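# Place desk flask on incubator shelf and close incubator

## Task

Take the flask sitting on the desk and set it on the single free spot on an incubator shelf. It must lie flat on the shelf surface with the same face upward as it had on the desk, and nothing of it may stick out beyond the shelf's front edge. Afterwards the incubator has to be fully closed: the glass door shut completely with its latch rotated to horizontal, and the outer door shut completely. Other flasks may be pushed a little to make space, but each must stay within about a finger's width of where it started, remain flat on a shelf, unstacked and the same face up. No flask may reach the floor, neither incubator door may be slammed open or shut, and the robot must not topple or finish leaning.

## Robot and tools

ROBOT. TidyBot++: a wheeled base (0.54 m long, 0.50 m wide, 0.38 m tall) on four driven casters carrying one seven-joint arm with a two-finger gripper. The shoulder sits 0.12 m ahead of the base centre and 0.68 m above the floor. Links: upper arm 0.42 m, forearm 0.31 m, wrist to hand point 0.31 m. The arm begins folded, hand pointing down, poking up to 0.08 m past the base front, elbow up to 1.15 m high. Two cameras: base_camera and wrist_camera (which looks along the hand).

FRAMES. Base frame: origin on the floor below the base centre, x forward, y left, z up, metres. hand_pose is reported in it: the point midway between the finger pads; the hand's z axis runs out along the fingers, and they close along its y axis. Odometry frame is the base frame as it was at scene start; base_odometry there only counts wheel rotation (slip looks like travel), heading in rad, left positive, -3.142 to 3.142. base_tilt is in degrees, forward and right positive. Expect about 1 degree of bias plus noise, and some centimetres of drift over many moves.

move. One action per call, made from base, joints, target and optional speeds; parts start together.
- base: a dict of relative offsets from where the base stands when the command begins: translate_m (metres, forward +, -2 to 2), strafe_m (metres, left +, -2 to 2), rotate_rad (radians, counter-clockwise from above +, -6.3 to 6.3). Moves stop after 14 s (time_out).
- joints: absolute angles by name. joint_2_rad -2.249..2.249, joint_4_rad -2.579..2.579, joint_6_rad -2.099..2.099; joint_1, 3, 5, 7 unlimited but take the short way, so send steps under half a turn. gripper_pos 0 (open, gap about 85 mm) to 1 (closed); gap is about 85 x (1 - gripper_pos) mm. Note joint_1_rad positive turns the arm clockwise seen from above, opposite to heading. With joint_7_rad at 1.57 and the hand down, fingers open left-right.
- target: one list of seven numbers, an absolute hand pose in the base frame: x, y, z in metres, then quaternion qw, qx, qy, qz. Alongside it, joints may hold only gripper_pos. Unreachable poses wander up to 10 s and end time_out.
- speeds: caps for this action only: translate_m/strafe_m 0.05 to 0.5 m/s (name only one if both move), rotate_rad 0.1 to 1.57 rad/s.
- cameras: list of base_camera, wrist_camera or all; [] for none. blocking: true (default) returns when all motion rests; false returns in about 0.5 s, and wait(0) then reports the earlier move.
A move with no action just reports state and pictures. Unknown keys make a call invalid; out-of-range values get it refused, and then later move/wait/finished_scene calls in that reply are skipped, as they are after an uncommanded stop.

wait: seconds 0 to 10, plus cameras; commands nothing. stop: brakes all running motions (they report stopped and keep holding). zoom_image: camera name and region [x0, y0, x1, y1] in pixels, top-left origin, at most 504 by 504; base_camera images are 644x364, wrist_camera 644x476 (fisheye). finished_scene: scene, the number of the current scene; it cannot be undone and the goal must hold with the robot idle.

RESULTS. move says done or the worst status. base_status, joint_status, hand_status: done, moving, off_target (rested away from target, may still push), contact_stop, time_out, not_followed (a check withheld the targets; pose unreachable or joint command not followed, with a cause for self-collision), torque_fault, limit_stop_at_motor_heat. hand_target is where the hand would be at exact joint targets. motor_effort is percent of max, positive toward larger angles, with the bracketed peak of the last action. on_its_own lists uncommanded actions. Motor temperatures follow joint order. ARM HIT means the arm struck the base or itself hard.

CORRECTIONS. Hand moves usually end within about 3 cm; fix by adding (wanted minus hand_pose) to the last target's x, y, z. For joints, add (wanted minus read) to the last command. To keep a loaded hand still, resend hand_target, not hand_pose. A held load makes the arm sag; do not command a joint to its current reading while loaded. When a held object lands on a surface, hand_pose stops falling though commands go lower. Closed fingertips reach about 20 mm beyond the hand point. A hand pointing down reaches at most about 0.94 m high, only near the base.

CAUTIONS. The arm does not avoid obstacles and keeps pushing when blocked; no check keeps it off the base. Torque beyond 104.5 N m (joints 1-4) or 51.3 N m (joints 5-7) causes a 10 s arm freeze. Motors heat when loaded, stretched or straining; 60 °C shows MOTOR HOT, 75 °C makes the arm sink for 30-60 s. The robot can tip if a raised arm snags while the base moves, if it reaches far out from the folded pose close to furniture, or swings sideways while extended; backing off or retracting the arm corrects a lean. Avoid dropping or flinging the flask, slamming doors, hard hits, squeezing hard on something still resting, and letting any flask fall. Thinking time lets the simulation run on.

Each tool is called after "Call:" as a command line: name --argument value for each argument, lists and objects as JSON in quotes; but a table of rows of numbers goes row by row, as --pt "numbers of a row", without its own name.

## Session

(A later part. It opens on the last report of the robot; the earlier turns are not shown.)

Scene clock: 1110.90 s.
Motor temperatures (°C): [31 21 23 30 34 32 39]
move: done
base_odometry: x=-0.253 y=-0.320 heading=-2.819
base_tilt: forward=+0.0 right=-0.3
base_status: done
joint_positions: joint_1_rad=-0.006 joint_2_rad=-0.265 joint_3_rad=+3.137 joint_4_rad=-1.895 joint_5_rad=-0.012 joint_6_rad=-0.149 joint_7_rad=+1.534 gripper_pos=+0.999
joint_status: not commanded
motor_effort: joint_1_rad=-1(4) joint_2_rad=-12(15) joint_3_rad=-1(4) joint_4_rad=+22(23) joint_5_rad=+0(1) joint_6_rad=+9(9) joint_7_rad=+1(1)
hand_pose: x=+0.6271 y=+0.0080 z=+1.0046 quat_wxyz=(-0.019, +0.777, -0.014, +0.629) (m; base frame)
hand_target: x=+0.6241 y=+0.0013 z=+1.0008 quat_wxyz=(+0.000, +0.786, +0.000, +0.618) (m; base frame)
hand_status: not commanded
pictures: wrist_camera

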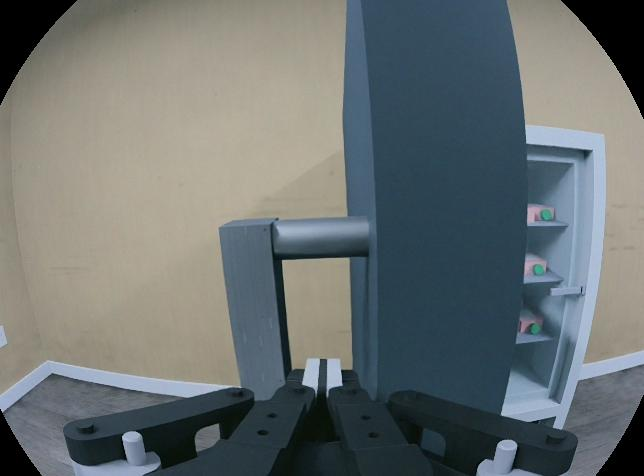

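Call:
move --base '{"translate_m":-0.06}' --speeds '{"translate_m":0.1}' --cameras '["wrist_camera"]'

Call:
move --base '{"strafe_m":0.15}' --speeds '{"strafe_m":0.15}' --cameras '["wrist_camera"]'

Scene clock: 1121.70 s.
Motor temperatures (°C): [31 21 23 30 34 32 39]
move: done
base_odometry: x=-0.196 y=-0.301 heading=-2.818
base_tilt: forward=-0.1 right=-0.3
base_status: done
joint_positions: joint_1_rad=-0.006 joint_2_rad=-0.267 joint_3_rad=+3.137 joint_4_rad=-1.895 joint_5_rad=-0.012 joint_6_rad=-0.149 joint_7_rad=+1.534 gripper_pos=+0.999
joint_status: not commanded
motor_effort: joint_1_rad=+0(2) joint_2_rad=-12(16) joint_3_rad=-1(1) joint_4_rad=+22(23) joint_5_rad=+0(1) joint_6_rad=+9(9) joint_7_rad=+0(1)
hand_pose: x=+0.6266 y=+0.0080 z=+1.0055 quat_wxyz=(-0.019, +0.776, -0.014, +0.630) (m; base frame)
hand_target: x=+0.6241 y=+0.0013 z=+1.0008 quat_wxyz=(+0.000, +0.786, +0.000, +0.618) (m; base frame)
hand_status: not commanded
pictures: wrist_camera

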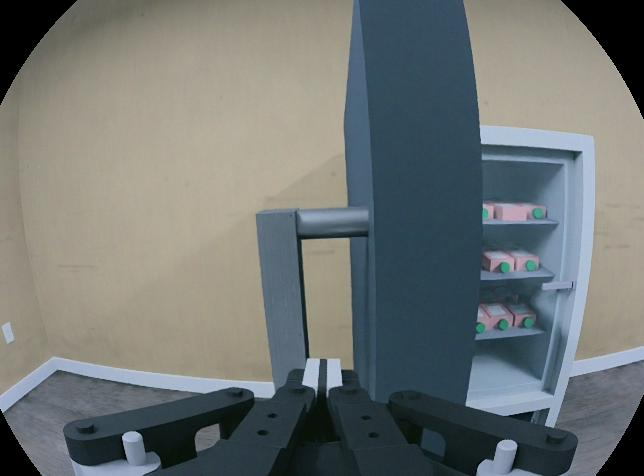

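Scene clock: 1123.37 s.
Motor temperatures (°C): [31 21 23 30 34 32 39]
move: done
base_odometry: x=-0.148 y=-0.443 heading=-2.818
base_tilt: forward=+0.1 right=-0.4
base_status: done
joint_positions: joint_1_rad=-0.006 joint_2_rad=-0.267 joint_3_rad=+3.137 joint_4_rad=-1.895 joint_5_rad=-0.012 joint_6_rad=-0.149 joint_7_rad=+1.534 gripper_pos=+0.999
joint_status: not commanded
motor_effort: joint_1_rad=-1(2) joint_2_rad=-12(13) joint_3_rad=+0(2) joint_4_rad=+22(23) joint_5_rad=+0(1) joint_6_rad=+9(9) joint_7_rad=+1(1)
hand_pose: x=+0.6266 y=+0.0077 z=+1.0055 quat_wxyz=(-0.019, +0.776, -0.014, +0.630) (m; base frame)
hand_target: x=+0.6241 y=+0.0013 z=+1.0008 quat_wxyz=(+0.000, +0.786, +0.000, +0.618) (m; base frame)
hand_status: not commanded
pictures: wrist_camera

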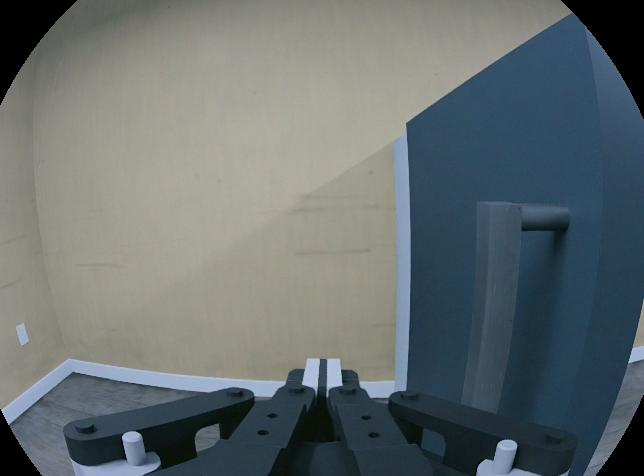

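Call:
move --base '{"translate_m":0.12}' --speeds '{"translate_m":0.1}' --cameras '["wrist_camera"]'

Call:
move --base '{"strafe_m":-0.13}' --speeds '{"strafe_m":0.06}' --cameras '["wrist_camera"]'

Scene clock: 1165.60 s.
Motor temperatures (°C): [31 21 23 30 34 32 39]
move: done
base_odometry: x=-0.262 y=-0.482 heading=-2.818
base_tilt: forward=+0.1 right=-0.3
base_status: done
joint_positions: joint_1_rad=-0.006 joint_2_rad=-0.265 joint_3_rad=+3.137 joint_4_rad=-1.895 joint_5_rad=-0.012 joint_6_rad=-0.150 joint_7_rad=+1.534 gripper_pos=+0.999
joint_status: not commanded
motor_effort: joint_1_rad=+0(1) joint_2_rad=-12(15) joint_3_rad=-1(1) joint_4_rad=+22(23) joint_5_rad=+0(1) joint_6_rad=+9(9) joint_7_rad=+1(1)
hand_pose: x=+0.6271 y=+0.0077 z=+1.0046 quat_wxyz=(-0.019, +0.777, -0.014, +0.629) (m; base frame)
hand_target: x=+0.6241 y=+0.0013 z=+1.0008 quat_wxyz=(+0.000, +0.786, +0.000, +0.618) (m; base frame)
hand_status: not commanded
pictures: wrist_camera

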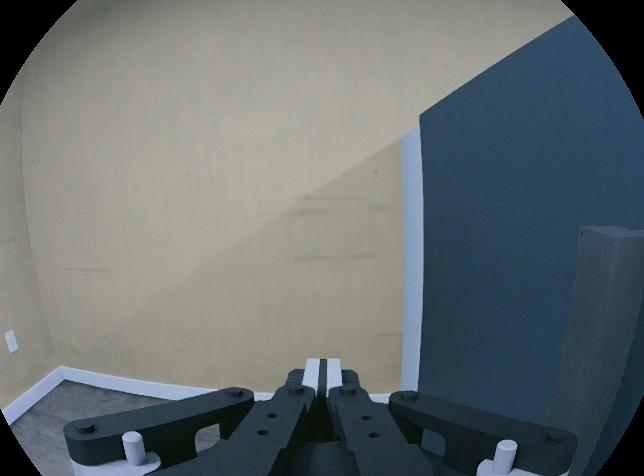

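Scene clock: 1168.27 s.
Motor temperatures (°C): [31 21 23 30 34 32 39]
move: done
base_odometry: x=-0.303 y=-0.358 heading=-2.818
base_tilt: forward=+0.0 right=-0.3
base_status: done
joint_positions: joint_1_rad=-0.008 joint_2_rad=-0.266 joint_3_rad=+3.135 joint_4_rad=-1.895 joint_5_rad=-0.012 joint_6_rad=-0.152 joint_7_rad=+1.534 gripper_pos=+0.999
joint_status: not commanded
motor_effort: joint_1_rad=-1(4) joint_2_rad=-12(13) joint_3_rad=-1(5) joint_4_rad=+22(23) joint_5_rad=+0(1) joint_6_rad=+9(10) joint_7_rad=+0(1)
hand_pose: x=+0.6264 y=+0.0095 z=+1.0048 quat_wxyz=(-0.020, +0.777, -0.013, +0.629) (m; base frame)
hand_target: x=+0.6241 y=+0.0013 z=+1.0008 quat_wxyz=(+0.000, +0.786, +0.000, +0.618) (m; base frame)
hand_status: not commanded
pictures: wrist_camera

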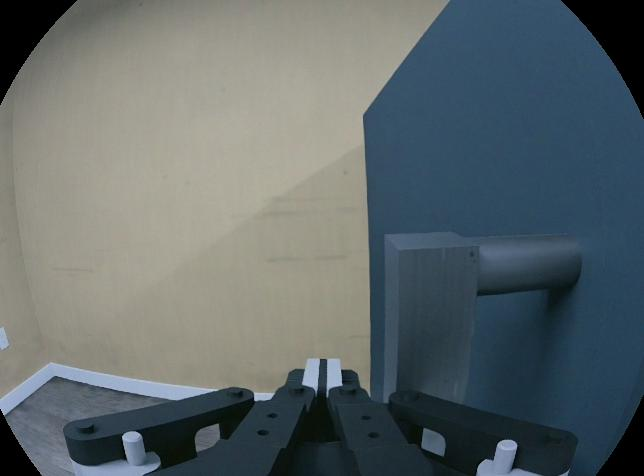

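Call:
move --base '{"strafe_m":-0.1}' --speeds '{"strafe_m":0.06}' --cameras '["wrist_camera"]'

Call:
move --base '{"strafe_m":-0.08}' --speeds '{"strafe_m":0.06}' --cameras '["wrist_camera"]'

Scene clock: 1176.43 s.
Motor temperatures (°C): [31 21 23 30 34 32 39]
move: done
base_odometry: x=-0.335 y=-0.264 heading=-2.818
base_tilt: forward=+0.0 right=-0.2
base_status: done
joint_positions: joint_1_rad=-0.008 joint_2_rad=-0.270 joint_3_rad=+3.135 joint_4_rad=-1.893 joint_5_rad=-0.012 joint_6_rad=-0.164 joint_7_rad=+1.534 gripper_pos=+0.999
joint_status: not commanded
motor_effort: joint_1_rad=+0(4) joint_2_rad=-12(13) joint_3_rad=-1(7) joint_4_rad=+22(26) joint_5_rad=+0(1) joint_6_rad=+9(12) joint_7_rad=+1(1)
hand_pose: x=+0.6246 y=+0.0101 z=+1.0042 quat_wxyz=(-0.020, +0.779, -0.012, +0.626) (m; base frame)
hand_target: x=+0.6241 y=+0.0013 z=+1.0008 quat_wxyz=(+0.000, +0.786, +0.000, +0.618) (m; base frame)
hand_status: not commanded
pictures: wrist_camera

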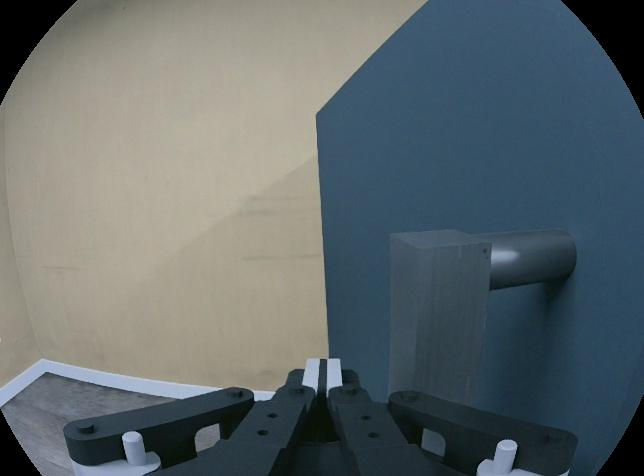

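Scene clock: 1178.27 s.
Motor temperatures (°C): [31 21 23 30 34 32 39]
move: done
base_odometry: x=-0.361 y=-0.188 heading=-2.818
base_tilt: forward=+0.0 right=-0.3
base_status: done
joint_positions: joint_1_rad=-0.008 joint_2_rad=-0.270 joint_3_rad=+3.134 joint_4_rad=-1.893 joint_5_rad=-0.012 joint_6_rad=-0.164 joint_7_rad=+1.534 gripper_pos=+0.999
joint_status: not commanded
motor_effort: joint_1_rad=+0(4) joint_2_rad=-12(13) joint_3_rad=+0(5) joint_4_rad=+21(23) joint_5_rad=+0(1) joint_6_rad=+9(10) joint_7_rad=+1(1)
hand_pose: x=+0.6247 y=+0.0101 z=+1.0041 quat_wxyz=(-0.020, +0.779, -0.012, +0.626) (m; base frame)
hand_target: x=+0.6241 y=+0.0013 z=+1.0008 quat_wxyz=(+0.000, +0.786, +0.000, +0.618) (m; base frame)
hand_status: not commanded
pictures: wrist_camera

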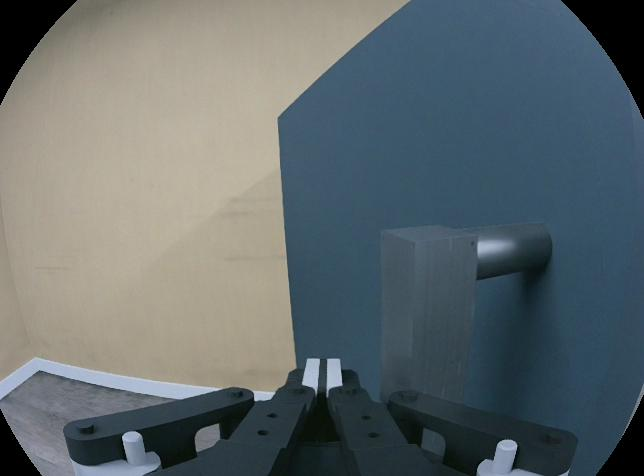

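Call:
move --base '{"strafe_m":-0.1,"translate_m":0.03}' --speeds '{"strafe_m":0.06}' --cameras '["wrist_camera"]'

Call:
move --base '{"strafe_m":-0.08,"translate_m":0.04}' --speeds '{"strafe_m":0.06}' --cameras '["wrist_camera"]'

Scene clock: 1185.40 s.
Motor temperatures (°C): [31 21 23 30 34 32 39]
move: done
base_odometry: x=-0.421 y=-0.102 heading=-2.818
base_tilt: forward=+0.0 right=-0.3
base_status: done
joint_positions: joint_1_rad=-0.008 joint_2_rad=-0.270 joint_3_rad=+3.134 joint_4_rad=-1.893 joint_5_rad=-0.012 joint_6_rad=-0.165 joint_7_rad=+1.534 gripper_pos=+0.999
joint_status: not commanded
motor_effort: joint_1_rad=+0(6) joint_2_rad=-12(13) joint_3_rad=+0(6) joint_4_rad=+22(24) joint_5_rad=+0(1) joint_6_rad=+9(11) joint_7_rad=+0(1)
hand_pose: x=+0.6246 y=+0.0103 z=+1.0041 quat_wxyz=(-0.020, +0.779, -0.012, +0.626) (m; base frame)
hand_target: x=+0.6241 y=+0.0013 z=+1.0008 quat_wxyz=(+0.000, +0.786, +0.000, +0.618) (m; base frame)
hand_status: not commanded
pictures: wrist_camera

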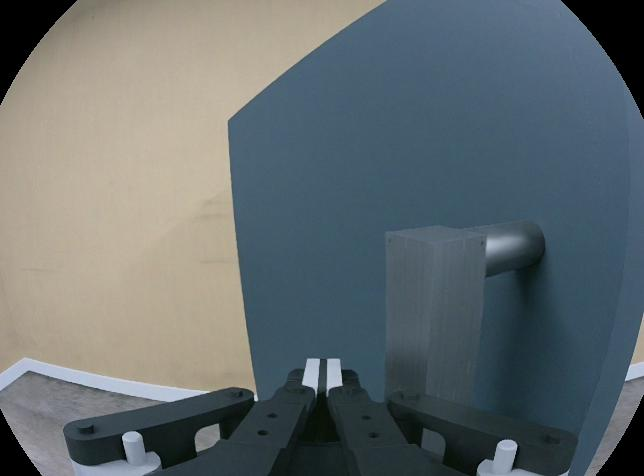

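Scene clock: 1187.37 s.
Motor temperatures (°C): [31 21 23 30 34 32 39]
move: done
base_odometry: x=-0.484 y=-0.039 heading=-2.818
base_tilt: forward=+0.1 right=-0.3
base_status: done
joint_positions: joint_1_rad=-0.001 joint_2_rad=-0.269 joint_3_rad=+3.135 joint_4_rad=-1.889 joint_5_rad=-0.012 joint_6_rad=-0.167 joint_7_rad=+1.534 gripper_pos=+0.999
joint_status: not commanded
motor_effort: joint_1_rad=+0(6) joint_2_rad=-12(14) joint_3_rad=+0(6) joint_4_rad=+23(26) joint_5_rad=+0(1) joint_6_rad=+9(12) joint_7_rad=+1(1)
hand_pose: x=+0.6252 y=+0.0063 z=+1.0052 quat_wxyz=(-0.018, +0.779, -0.015, +0.626) (m; base frame)
hand_target: x=+0.6241 y=+0.0013 z=+1.0008 quat_wxyz=(+0.000, +0.786, +0.000, +0.618) (m; base frame)
hand_status: not commanded
pictures: wrist_camera

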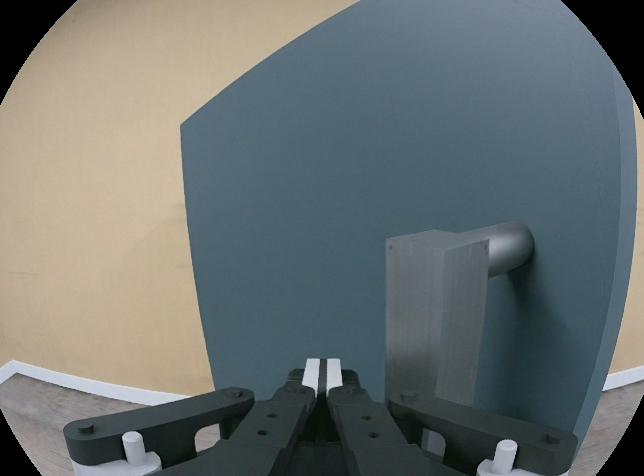

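Call:
move --base '{"strafe_m":-0.07,"translate_m":0.05}' --speeds '{"strafe_m":0.06}' --cameras '[]'

Call:
move --base '{"strafe_m":-0.06,"translate_m":0.055}' --speeds '{"strafe_m":0.06}' --cameras '["wrist_camera"]'

Scene clock: 1194.40 s.
Motor temperatures (°C): [31 21 23 30 34 32 39]
move: done
base_odometry: x=-0.554 y=+0.012 heading=-2.818
base_tilt: forward=+0.1 right=-0.4
base_status: done
joint_positions: joint_1_rad=-0.002 joint_2_rad=-0.269 joint_3_rad=+3.135 joint_4_rad=-1.889 joint_5_rad=-0.012 joint_6_rad=-0.167 joint_7_rad=+1.534 gripper_pos=+0.999
joint_status: not commanded
motor_effort: joint_1_rad=+0(3) joint_2_rad=-12(14) joint_3_rad=-1(4) joint_4_rad=+22(24) joint_5_rad=+0(1) joint_6_rad=+9(11) joint_7_rad=+0(1)
hand_pose: x=+0.6252 y=+0.0066 z=+1.0051 quat_wxyz=(-0.018, +0.779, -0.015, +0.626) (m; base frame)
hand_target: x=+0.6241 y=+0.0013 z=+1.0008 quat_wxyz=(+0.000, +0.786, +0.000, +0.618) (m; base frame)
hand_status: not commanded
pictures: none
No camera images: "cameras" was empty.

Scene clock: 1196.23 s.
Motor temperatures (°C): [31 21 23 30 34 32 39]
move: done
base_odometry: x=-0.625 y=+0.051 heading=-2.818
base_tilt: forward=+0.1 right=-0.3
base_status: done
joint_positions: joint_1_rad=-0.002 joint_2_rad=-0.269 joint_3_rad=+3.135 joint_4_rad=-1.889 joint_5_rad=-0.012 joint_6_rad=-0.168 joint_7_rad=+1.534 gripper_pos=+0.999
joint_status: not commanded
motor_effort: joint_1_rad=+0(3) joint_2_rad=-12(14) joint_3_rad=-1(2) joint_4_rad=+22(24) joint_5_rad=+0(1) joint_6_rad=+9(10) joint_7_rad=+1(1)
hand_pose: x=+0.6250 y=+0.0070 z=+1.0051 quat_wxyz=(-0.018, +0.779, -0.014, +0.626) (m; base frame)
hand_target: x=+0.6241 y=+0.0013 z=+1.0008 quat_wxyz=(+0.000, +0.786, +0.000, +0.618) (m; base frame)
hand_status: not commanded
pictures: wrist_camera

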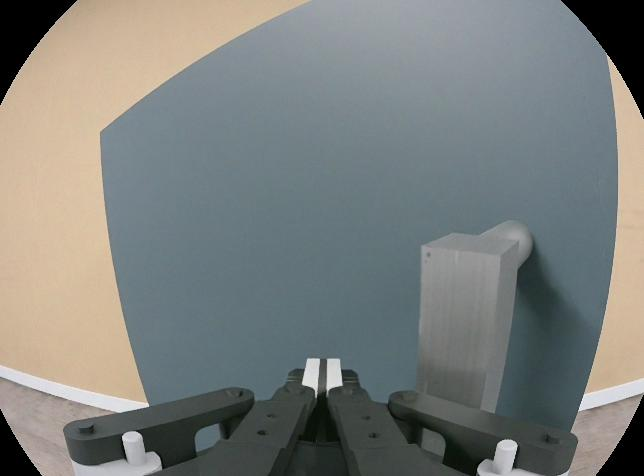

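Call:
move --base '{"strafe_m":-0.03,"translate_m":0.08}' --speeds '{"translate_m":0.06}' --cameras '["wrist_camera"]'

Call:
move --base '{"strafe_m":-0.02,"translate_m":0.07}' --speeds '{"translate_m":0.05}' --cameras '["wrist_camera"]'

Scene clock: 1205.87 s.
Motor temperatures (°C): [31 21 23 30 34 32 39]
move: done
base_odometry: x=-0.711 y=+0.054 heading=-2.818
base_tilt: forward=+0.1 right=-0.3
base_status: done
joint_positions: joint_1_rad=-0.002 joint_2_rad=-0.268 joint_3_rad=+3.135 joint_4_rad=-1.889 joint_5_rad=-0.012 joint_6_rad=-0.168 joint_7_rad=+1.534 gripper_pos=+0.999
joint_status: not commanded
motor_effort: joint_1_rad=+0(2) joint_2_rad=-12(14) joint_3_rad=-1(3) joint_4_rad=+22(23) joint_5_rad=+0(1) joint_6_rad=+9(10) joint_7_rad=+0(1)
hand_pose: x=+0.6253 y=+0.0072 z=+1.0045 quat_wxyz=(-0.018, +0.780, -0.014, +0.626) (m; base frame)
hand_target: x=+0.6241 y=+0.0013 z=+1.0008 quat_wxyz=(+0.000, +0.786, +0.000, +0.618) (m; base frame)
hand_status: not commanded
pictures: wrist_camera

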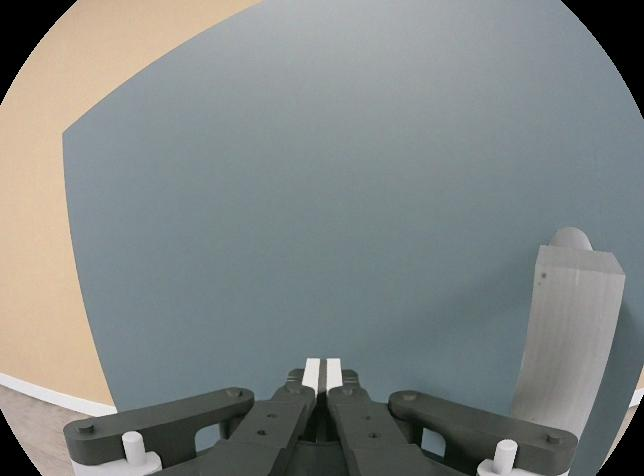

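Scene clock: 1207.80 s.
Motor temperatures (°C): [31 21 23 30 34 32 39]
move: done
base_odometry: x=-0.784 y=+0.051 heading=-2.819
base_tilt: forward=+0.1 right=-0.3
base_status: done
joint_positions: joint_1_rad=-0.002 joint_2_rad=-0.268 joint_3_rad=+3.135 joint_4_rad=-1.889 joint_5_rad=-0.012 joint_6_rad=-0.169 joint_7_rad=+1.534 gripper_pos=+0.999
joint_status: not commanded
motor_effort: joint_1_rad=+0(1) joint_2_rad=-12(15) joint_3_rad=+0(2) joint_4_rad=+22(23) joint_5_rad=+0(1) joint_6_rad=+9(10) joint_7_rad=+0(1)
hand_pose: x=+0.6254 y=+0.0072 z=+1.0043 quat_wxyz=(-0.018, +0.780, -0.014, +0.625) (m; base frame)
hand_target: x=+0.6241 y=+0.0013 z=+1.0008 quat_wxyz=(+0.000, +0.786, +0.000, +0.618) (m; base frame)
hand_status: not commanded
pictures: wrist_camera

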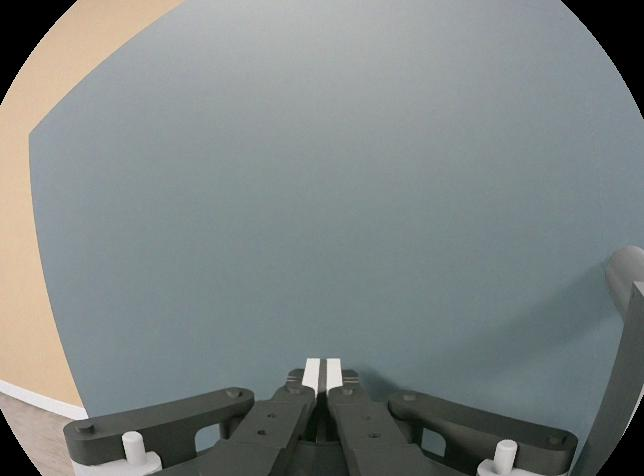

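Call:
move --base '{"translate_m":0.03}' --speeds '{"translate_m":0.05}' --cameras '["wrist_camera"]'

Call:
move --base '{"translate_m":0.025}' --speeds '{"translate_m":0.05}' --cameras '["wrist_camera"]'

Scene clock: 1213.57 s.
Motor temperatures (°C): [31 21 23 30 34 32 39]
move: done
base_odometry: x=-0.812 y=+0.042 heading=-2.819
base_tilt: forward=+0.1 right=-0.3
base_status: done
joint_positions: joint_1_rad=-0.003 joint_2_rad=-0.267 joint_3_rad=+3.135 joint_4_rad=-1.889 joint_5_rad=-0.012 joint_6_rad=-0.169 joint_7_rad=+1.534 gripper_pos=+0.999
joint_status: not commanded
motor_effort: joint_1_rad=+0(2) joint_2_rad=-12(15) joint_3_rad=+0(2) joint_4_rad=+22(24) joint_5_rad=+0(1) joint_6_rad=+9(11) joint_7_rad=+0(1)
hand_pose: x=+0.6256 y=+0.0074 z=+1.0038 quat_wxyz=(-0.018, +0.780, -0.014, +0.625) (m; base frame)
hand_target: x=+0.6241 y=+0.0013 z=+1.0008 quat_wxyz=(+0.000, +0.786, +0.000, +0.618) (m; base frame)
hand_status: not commanded
pictures: wrist_camera

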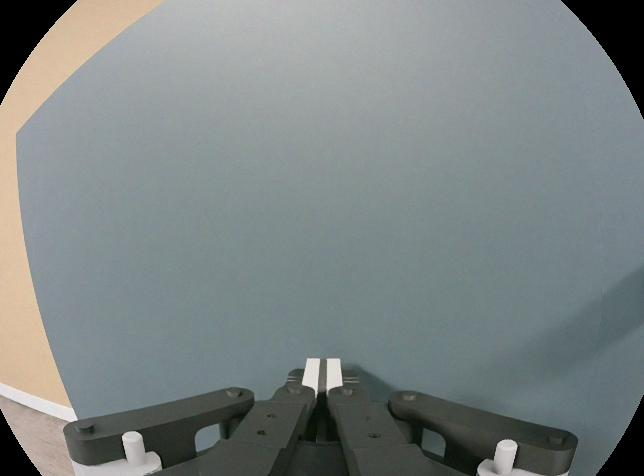

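Scene clock: 1214.53 s.
Motor temperatures (°C): [31 21 23 30 34 32 39]
move: done
base_odometry: x=-0.836 y=+0.034 heading=-2.819
base_tilt: forward=+0.0 right=-0.3
base_status: done
joint_positions: joint_1_rad=-0.003 joint_2_rad=-0.268 joint_3_rad=+3.135 joint_4_rad=-1.889 joint_5_rad=-0.012 joint_6_rad=-0.170 joint_7_rad=+1.534 gripper_pos=+0.999
joint_status: not commanded
motor_effort: joint_1_rad=+0(2) joint_2_rad=-12(15) joint_3_rad=-1(2) joint_4_rad=+22(24) joint_5_rad=+0(1) joint_6_rad=+9(12) joint_7_rad=+1(1)
hand_pose: x=+0.6253 y=+0.0074 z=+1.0039 quat_wxyz=(-0.018, +0.780, -0.014, +0.625) (m; base frame)
hand_target: x=+0.6241 y=+0.0013 z=+1.0008 quat_wxyz=(+0.000, +0.786, +0.000, +0.618) (m; base frame)
hand_status: not commanded
pictures: wrist_camera

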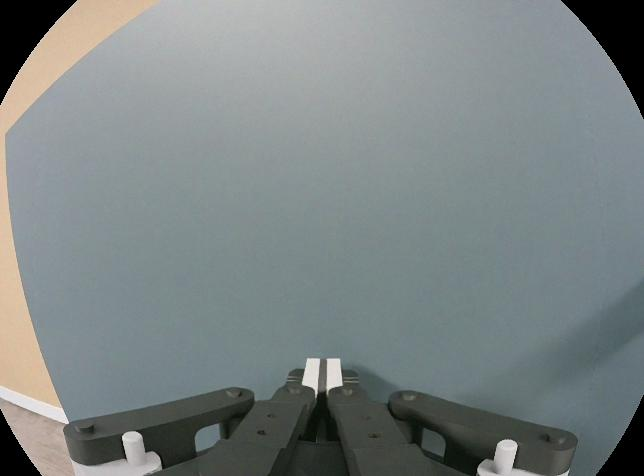

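Call:
move --base '{"translate_m":0.025}' --speeds '{"translate_m":0.05}' --cameras '["wrist_camera"]'

Call:
move --base '{"translate_m":0.02}' --speeds '{"translate_m":0.05}' --cameras '["wrist_camera"]'

Scene clock: 1221.23 s.
Motor temperatures (°C): [31 21 23 30 34 32 39]
move: done
base_odometry: x=-0.860 y=+0.026 heading=-2.819
base_tilt: forward=+0.0 right=-0.4
base_status: done
joint_positions: joint_1_rad=-0.003 joint_2_rad=-0.265 joint_3_rad=+3.135 joint_4_rad=-1.889 joint_5_rad=-0.012 joint_6_rad=-0.170 joint_7_rad=+1.534 gripper_pos=+0.999
joint_status: not commanded
motor_effort: joint_1_rad=+0(2) joint_2_rad=-12(14) joint_3_rad=+0(1) joint_4_rad=+22(24) joint_5_rad=+0(1) joint_6_rad=+9(12) joint_7_rad=+1(1)
hand_pose: x=+0.6262 y=+0.0074 z=+1.0021 quat_wxyz=(-0.018, +0.781, -0.014, +0.624) (m; base frame)
hand_target: x=+0.6241 y=+0.0013 z=+1.0008 quat_wxyz=(+0.000, +0.786, +0.000, +0.618) (m; base frame)
hand_status: not commanded
pictures: wrist_camera

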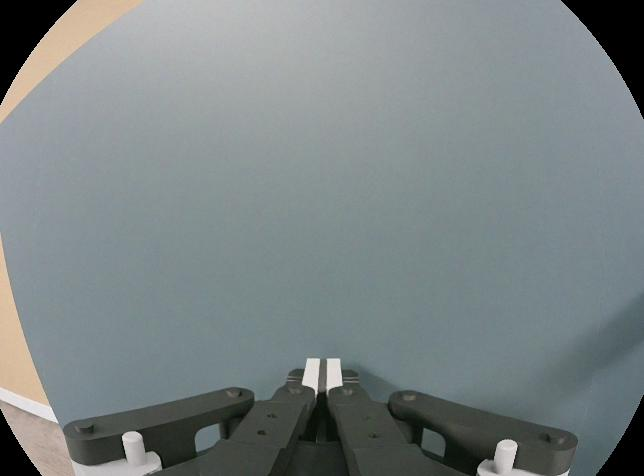

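Scene clock: 1222.10 s.
Motor temperatures (°C): [31 21 23 30 34 32 39]
move: done
base_odometry: x=-0.879 y=+0.020 heading=-2.819
base_tilt: forward=+0.1 right=-0.3
base_status: done
joint_positions: joint_1_rad=-0.003 joint_2_rad=-0.262 joint_3_rad=+3.135 joint_4_rad=-1.889 joint_5_rad=-0.012 joint_6_rad=-0.171 joint_7_rad=+1.534 gripper_pos=+0.999
joint_status: not commanded
motor_effort: joint_1_rad=+0(2) joint_2_rad=-12(14) joint_3_rad=-1(2) joint_4_rad=+22(25) joint_5_rad=+0(1) joint_6_rad=+9(12) joint_7_rad=+0(1)
hand_pose: x=+0.6269 y=+0.0074 z=+1.0006 quat_wxyz=(-0.018, +0.782, -0.014, +0.622) (m; base frame)
hand_target: x=+0.6241 y=+0.0013 z=+1.0008 quat_wxyz=(+0.000, +0.786, +0.000, +0.618) (m; base frame)
hand_status: not commanded
pictures: wrist_camera

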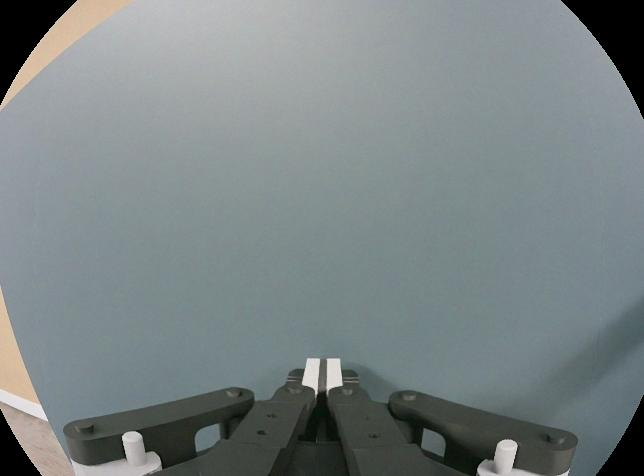

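Call:
move --base '{"translate_m":0.025}' --speeds '{"translate_m":0.05}' --cameras '[]'

Call:
move --base '{"translate_m":0.025}' --speeds '{"translate_m":0.05}' --cameras '["wrist_camera"]'

Scene clock: 1230.43 s.
Motor temperatures (°C): [31 21 23 30 34 32 39]
move: done
base_odometry: x=-0.903 y=+0.012 heading=-2.819
base_tilt: forward=+0.0 right=-0.3
base_status: done
joint_positions: joint_1_rad=-0.003 joint_2_rad=-0.264 joint_3_rad=+3.135 joint_4_rad=-1.889 joint_5_rad=-0.012 joint_6_rad=-0.172 joint_7_rad=+1.534 gripper_pos=+0.999
joint_status: not commanded
motor_effort: joint_1_rad=+0(1) joint_2_rad=-12(13) joint_3_rad=+0(2) joint_4_rad=+22(25) joint_5_rad=+0(1) joint_6_rad=+9(12) joint_7_rad=+1(1)
hand_pose: x=+0.6263 y=+0.0074 z=+1.0011 quat_wxyz=(-0.018, +0.782, -0.014, +0.622) (m; base frame)
hand_target: x=+0.6241 y=+0.0013 z=+1.0008 quat_wxyz=(+0.000, +0.786, +0.000, +0.618) (m; base frame)
hand_status: not commanded
pictures: none
No camera images: "cameras" was empty.

Scene clock: 1231.40 s.
Motor temperatures (°C): [31 21 23 30 34 32 39]
move: done
base_odometry: x=-0.927 y=+0.004 heading=-2.819
base_tilt: forward=+0.0 right=-0.3
base_status: done
joint_positions: joint_1_rad=-0.003 joint_2_rad=-0.264 joint_3_rad=+3.135 joint_4_rad=-1.889 joint_5_rad=-0.012 joint_6_rad=-0.173 joint_7_rad=+1.534 gripper_pos=+0.999
joint_status: not commanded
motor_effort: joint_1_rad=-1(1) joint_2_rad=-13(13) joint_3_rad=+0(1) joint_4_rad=+22(25) joint_5_rad=+0(1) joint_6_rad=+9(13) joint_7_rad=+0(1)
hand_pose: x=+0.6263 y=+0.0074 z=+1.0007 quat_wxyz=(-0.018, +0.783, -0.014, +0.622) (m; base frame)
hand_target: x=+0.6241 y=+0.0013 z=+1.0008 quat_wxyz=(+0.000, +0.786, +0.000, +0.618) (m; base frame)
hand_status: not commanded
pictures: wrist_camera

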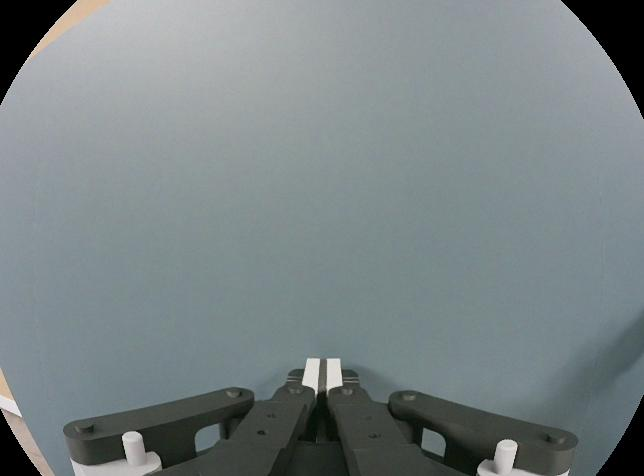

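Call:
move --base '{"translate_m":0.025}' --speeds '{"translate_m":0.05}' --cameras '[]'

Call:
move --base '{"translate_m":0.02}' --speeds '{"translate_m":0.05}' --cameras '["wrist_camera"]'

Scene clock: 1238.27 s.
Motor temperatures (°C): [31 21 23 30 34 32 39]
move: done
base_odometry: x=-0.951 y=-0.004 heading=-2.819
base_tilt: forward=+0.0 right=-0.4
base_status: done
joint_positions: joint_1_rad=-0.003 joint_2_rad=-0.264 joint_3_rad=+3.135 joint_4_rad=-1.889 joint_5_rad=-0.012 joint_6_rad=-0.174 joint_7_rad=+1.534 gripper_pos=+0.999
joint_status: not commanded
motor_effort: joint_1_rad=+0(1) joint_2_rad=-12(14) joint_3_rad=+0(2) joint_4_rad=+22(25) joint_5_rad=+1(1) joint_6_rad=+9(12) joint_7_rad=+1(1)
hand_pose: x=+0.6261 y=+0.0074 z=+1.0005 quat_wxyz=(-0.018, +0.783, -0.014, +0.622) (m; base frame)
hand_target: x=+0.6241 y=+0.0013 z=+1.0008 quat_wxyz=(+0.000, +0.786, +0.000, +0.618) (m; base frame)
hand_status: not commanded
pictures: none
No camera images: "cameras" was empty.

Scene clock: 1239.13 s.
Motor temperatures (°C): [31 21 23 30 34 32 39]
move: done
base_odometry: x=-0.970 y=-0.010 heading=-2.820
base_tilt: forward=+0.0 right=-0.3
base_status: done
joint_positions: joint_1_rad=-0.003 joint_2_rad=-0.266 joint_3_rad=+3.135 joint_4_rad=-1.889 joint_5_rad=-0.012 joint_6_rad=-0.175 joint_7_rad=+1.534 gripper_pos=+0.999
joint_status: not commanded
motor_effort: joint_1_rad=+0(2) joint_2_rad=-12(14) joint_3_rad=+0(1) joint_4_rad=+22(24) joint_5_rad=+0(1) joint_6_rad=+9(11) joint_7_rad=+1(1)
hand_pose: x=+0.6253 y=+0.0074 z=+1.0012 quat_wxyz=(-0.018, +0.783, -0.014, +0.622) (m; base frame)
hand_target: x=+0.6241 y=+0.0013 z=+1.0008 quat_wxyz=(+0.000, +0.786, +0.000, +0.618) (m; base frame)
hand_status: not commanded
pictures: wrist_camera

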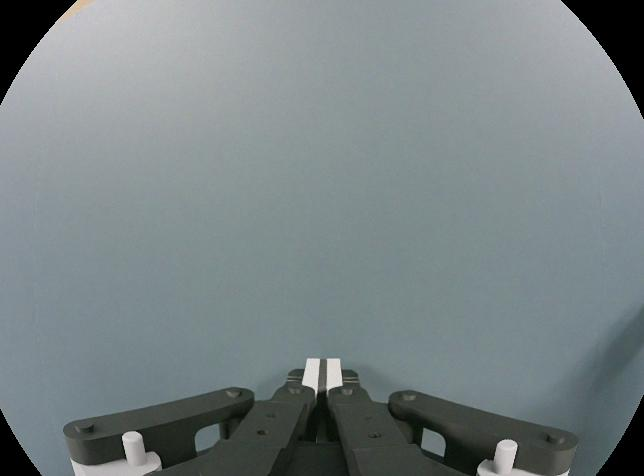

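Call:
move --base '{"translate_m":0.02}' --speeds '{"translate_m":0.05}' --cameras '[]'

Call:
move --base '{"translate_m":0.015}' --speeds '{"translate_m":0.05}' --cameras '[]'

Call:
move --base '{"translate_m":0.015}' --speeds '{"translate_m":0.05}' --cameras '["wrist_camera"]'

Scene clock: 1249.07 s.
Motor temperatures (°C): [31 21 23 30 34 32 39]
move: done
base_odometry: x=-0.989 y=-0.016 heading=-2.820
base_tilt: forward=+0.1 right=-0.3
base_status: done
joint_positions: joint_1_rad=-0.003 joint_2_rad=-0.269 joint_3_rad=+3.135 joint_4_rad=-1.889 joint_5_rad=-0.012 joint_6_rad=-0.176 joint_7_rad=+1.534 gripper_pos=+0.999
joint_status: not commanded
motor_effort: joint_1_rad=+0(1) joint_2_rad=-12(15) joint_3_rad=+0(1) joint_4_rad=+22(25) joint_5_rad=+0(1) joint_6_rad=+9(12) joint_7_rad=+0(1)
hand_pose: x=+0.6245 y=+0.0074 z=+1.0019 quat_wxyz=(-0.018, +0.782, -0.014, +0.622) (m; base frame)
hand_target: x=+0.6241 y=+0.0013 z=+1.0008 quat_wxyz=(+0.000, +0.786, +0.000, +0.618) (m; base frame)
hand_status: not commanded
pictures: none
No camera images: "cameras" was empty.

Scene clock: 1249.83 s.
Motor temperatures (°C): [31 21 23 30 34 32 39]
move: done
base_odometry: x=-1.004 y=-0.021 heading=-2.820
base_tilt: forward=+0.0 right=-0.3
base_status: done
joint_positions: joint_1_rad=-0.003 joint_2_rad=-0.270 joint_3_rad=+3.135 joint_4_rad=-1.889 joint_5_rad=-0.012 joint_6_rad=-0.177 joint_7_rad=+1.534 gripper_pos=+0.999
joint_status: not commanded
motor_effort: joint_1_rad=+0(1) joint_2_rad=-12(16) joint_3_rad=-1(2) joint_4_rad=+22(23) joint_5_rad=+1(1) joint_6_rad=+9(10) joint_7_rad=+1(1)
hand_pose: x=+0.6241 y=+0.0074 z=+1.0024 quat_wxyz=(-0.018, +0.782, -0.014, +0.623) (m; base frame)
hand_target: x=+0.6241 y=+0.0013 z=+1.0008 quat_wxyz=(+0.000, +0.786, +0.000, +0.618) (m; base frame)
hand_status: not commanded
pictures: none
No camera images: "cameras" was empty.

Scene clock: 1250.63 s.
Motor temperatures (°C): [31 21 23 30 34 32 39]
move: done
base_odometry: x=-1.018 y=-0.025 heading=-2.820
base_tilt: forward=+0.0 right=-0.3
base_status: done
joint_positions: joint_1_rad=-0.002 joint_2_rad=-0.269 joint_3_rad=+3.135 joint_4_rad=-1.890 joint_5_rad=-0.012 joint_6_rad=-0.177 joint_7_rad=+1.534 gripper_pos=+0.999
joint_status: not commanded
motor_effort: joint_1_rad=-1(1) joint_2_rad=-12(15) joint_3_rad=+0(2) joint_4_rad=+22(25) joint_5_rad=+0(1) joint_6_rad=+9(12) joint_7_rad=+1(1)
hand_pose: x=+0.6244 y=+0.0073 z=+1.0016 quat_wxyz=(-0.018, +0.783, -0.014, +0.622) (m; base frame)
hand_target: x=+0.6241 y=+0.0013 z=+1.0008 quat_wxyz=(+0.000, +0.786, +0.000, +0.618) (m; base frame)
hand_status: not commanded
pictures: wrist_camera

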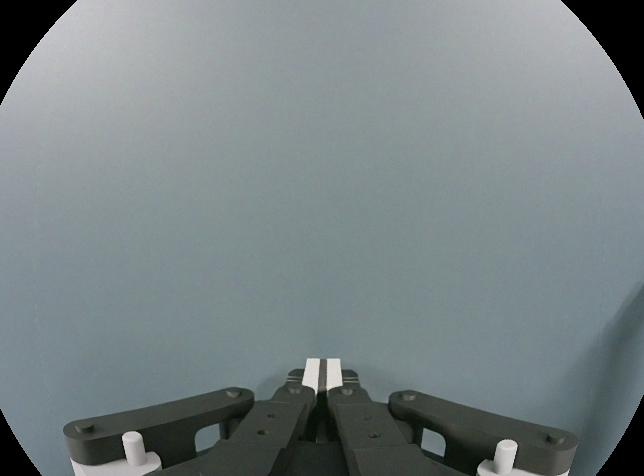

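Call:
move --base '{"translate_m":0.015}' --speeds '{"translate_m":0.05}' --cameras '[]'

Call:
move --base '{"translate_m":0.015}' --speeds '{"translate_m":0.05}' --cameras '["wrist_camera", "base_camera"]'

Scene clock: 1257.00 s.
Motor temperatures (°C): [31 21 23 30 34 32 39]
move: done
base_odometry: x=-1.032 y=-0.030 heading=-2.820
base_tilt: forward=+0.0 right=-0.4
base_status: done
joint_positions: joint_1_rad=-0.002 joint_2_rad=-0.278 joint_3_rad=+3.135 joint_4_rad=-1.891 joint_5_rad=-0.012 joint_6_rad=-0.185 joint_7_rad=+1.534 gripper_pos=+0.999
joint_status: not commanded
motor_effort: joint_1_rad=+0(1) joint_2_rad=-9(13) joint_3_rad=+0(1) joint_4_rad=+23(27) joint_5_rad=+0(1) joint_6_rad=+10(15) joint_7_rad=+1(1)
hand_pose: x=+0.6209 y=+0.0073 z=+1.0028 quat_wxyz=(-0.018, +0.783, -0.014, +0.622) (m; base frame)
hand_target: x=+0.6241 y=+0.0013 z=+1.0008 quat_wxyz=(+0.000, +0.786, +0.000, +0.618) (m; base frame)
hand_status: not commanded
pictures: none
No camera images: "cameras" was empty.

Scene clock: 1257.83 s.
Motor temperatures (°C): [31 21 23 30 34 32 39]
move: done
base_odometry: x=-1.047 y=-0.035 heading=-2.820
base_tilt: forward=+0.0 right=-0.3
base_status: done
joint_positions: joint_1_rad=-0.003 joint_2_rad=-0.313 joint_3_rad=+3.135 joint_4_rad=-1.908 joint_5_rad=-0.012 joint_6_rad=-0.207 joint_7_rad=+1.534 gripper_pos=+0.999
joint_status: not commanded
motor_effort: joint_1_rad=+1(2) joint_2_rad=-3(9) joint_3_rad=+1(2) joint_4_rad=+26(29) joint_5_rad=+1(1) joint_6_rad=+14(17) joint_7_rad=+1(1)
hand_pose: x=+0.6067 y=+0.0074 z=+1.0029 quat_wxyz=(-0.018, +0.784, -0.014, +0.620) (m; base frame)
hand_target: x=+0.6241 y=+0.0013 z=+1.0008 quat_wxyz=(+0.000, +0.786, +0.000, +0.618) (m; base frame)
hand_status: not commanded
pictures: base_camera, wrist_camera

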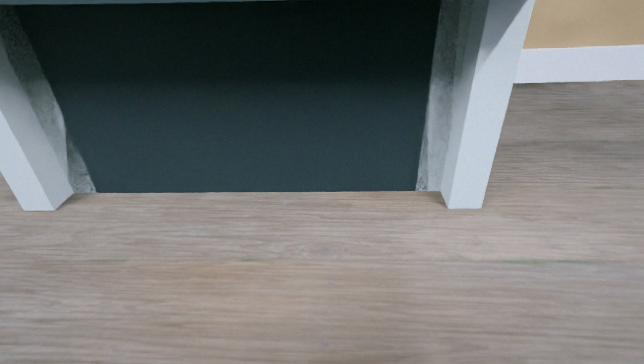

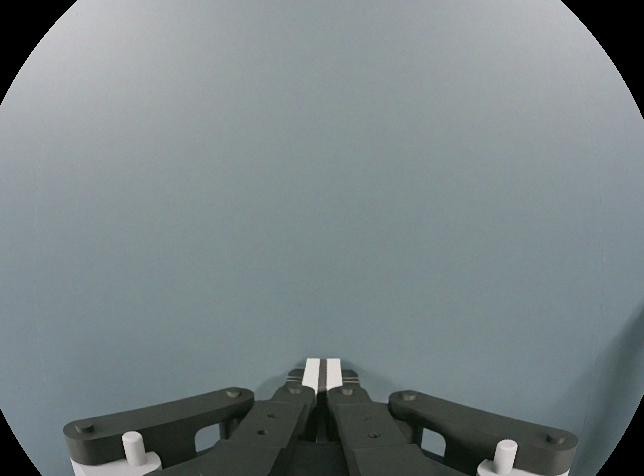

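Call:
move --base '{"translate_m":-0.5}' --speeds '{"translate_m":0.3}'

Scene clock: 1263.90 s.
Motor temperatures (°C): [31 21 23 30 34 32 39]
move: done
base_odometry: x=-0.572 y=+0.124 heading=-2.820
base_tilt: forward=+0.0 right=-0.2
base_status: done
joint_positions: joint_1_rad=-0.003 joint_2_rad=-0.265 joint_3_rad=+3.135 joint_4_rad=-1.888 joint_5_rad=-0.012 joint_6_rad=-0.202 joint_7_rad=+1.534 gripper_pos=+0.999
joint_status: not commanded
motor_effort: joint_1_rad=+0(2) joint_2_rad=-12(16) joint_3_rad=-1(2) joint_4_rad=+22(25) joint_5_rad=+0(1) joint_6_rad=+9(13) joint_7_rad=+1(1)
hand_pose: x=+0.6238 y=+0.0072 z=+0.9932 quat_wxyz=(-0.018, +0.791, -0.014, +0.612) (m; base frame)
hand_target: x=+0.6241 y=+0.0013 z=+1.0008 quat_wxyz=(+0.000, +0.786, +0.000, +0.618) (m; base frame)
hand_status: not commanded
pictures: base_camera, wrist_camera

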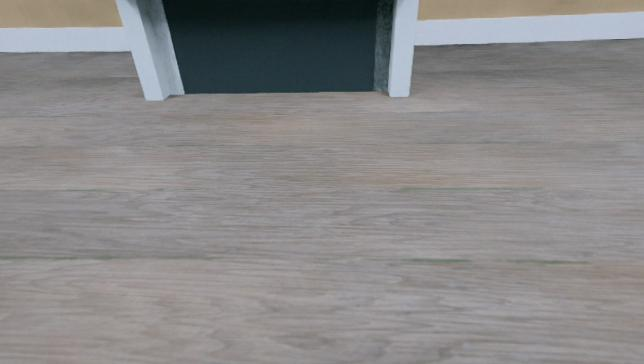

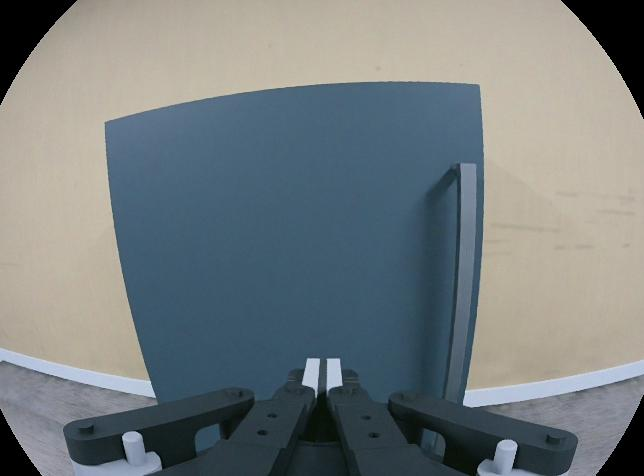

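Call:
move --base '{"strafe_m":-0.65,"translate_m":0.1}' --cameras '["wrist_camera"]'

Call:
zoom_image --camera "wrist_camera" --region '[60, 60, 420, 420]'

Scene clock: 1282.27 s.
Motor temperatures (°C): [31 21 23 30 34 32 39]
move: done
base_odometry: x=-0.872 y=+0.709 heading=-2.820
base_tilt: forward=+0.0 right=-0.3
base_status: done
joint_positions: joint_1_rad=-0.003 joint_2_rad=-0.265 joint_3_rad=+3.135 joint_4_rad=-1.888 joint_5_rad=-0.012 joint_6_rad=-0.202 joint_7_rad=+1.534 gripper_pos=+0.999
joint_status: not commanded
motor_effort: joint_1_rad=+0(2) joint_2_rad=-12(12) joint_3_rad=+0(2) joint_4_rad=+22(23) joint_5_rad=+0(1) joint_6_rad=+9(9) joint_7_rad=+1(1)
hand_pose: x=+0.6238 y=+0.0072 z=+0.9932 quat_wxyz=(-0.018, +0.791, -0.014, +0.612) (m; base frame)
hand_target: x=+0.6241 y=+0.0013 z=+1.0008 quat_wxyz=(+0.000, +0.786, +0.000, +0.618) (m; base frame)
hand_status: not commanded
pictures: wrist_camera

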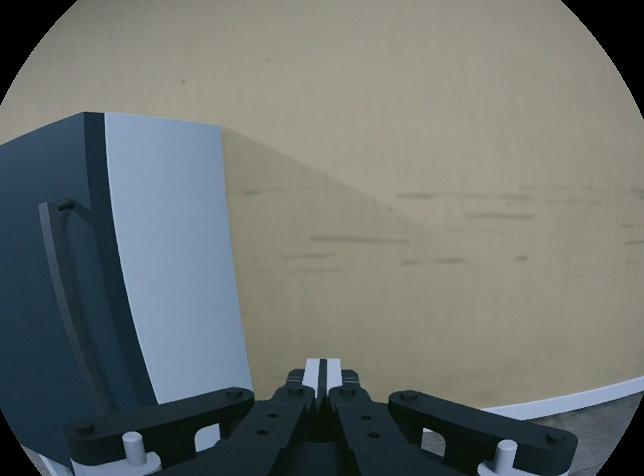

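Scaled by 1.400.

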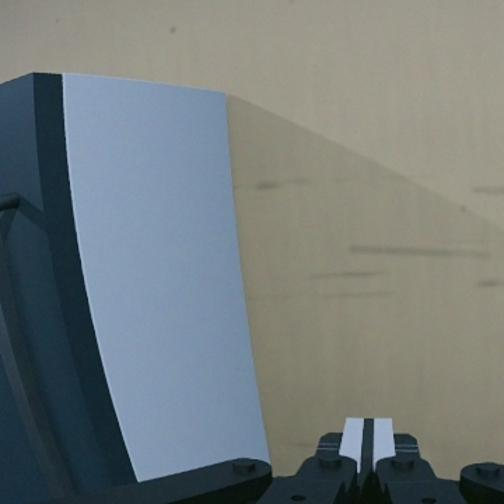

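Call:
finished_scene --scene 2

The scene is finished: the task was done.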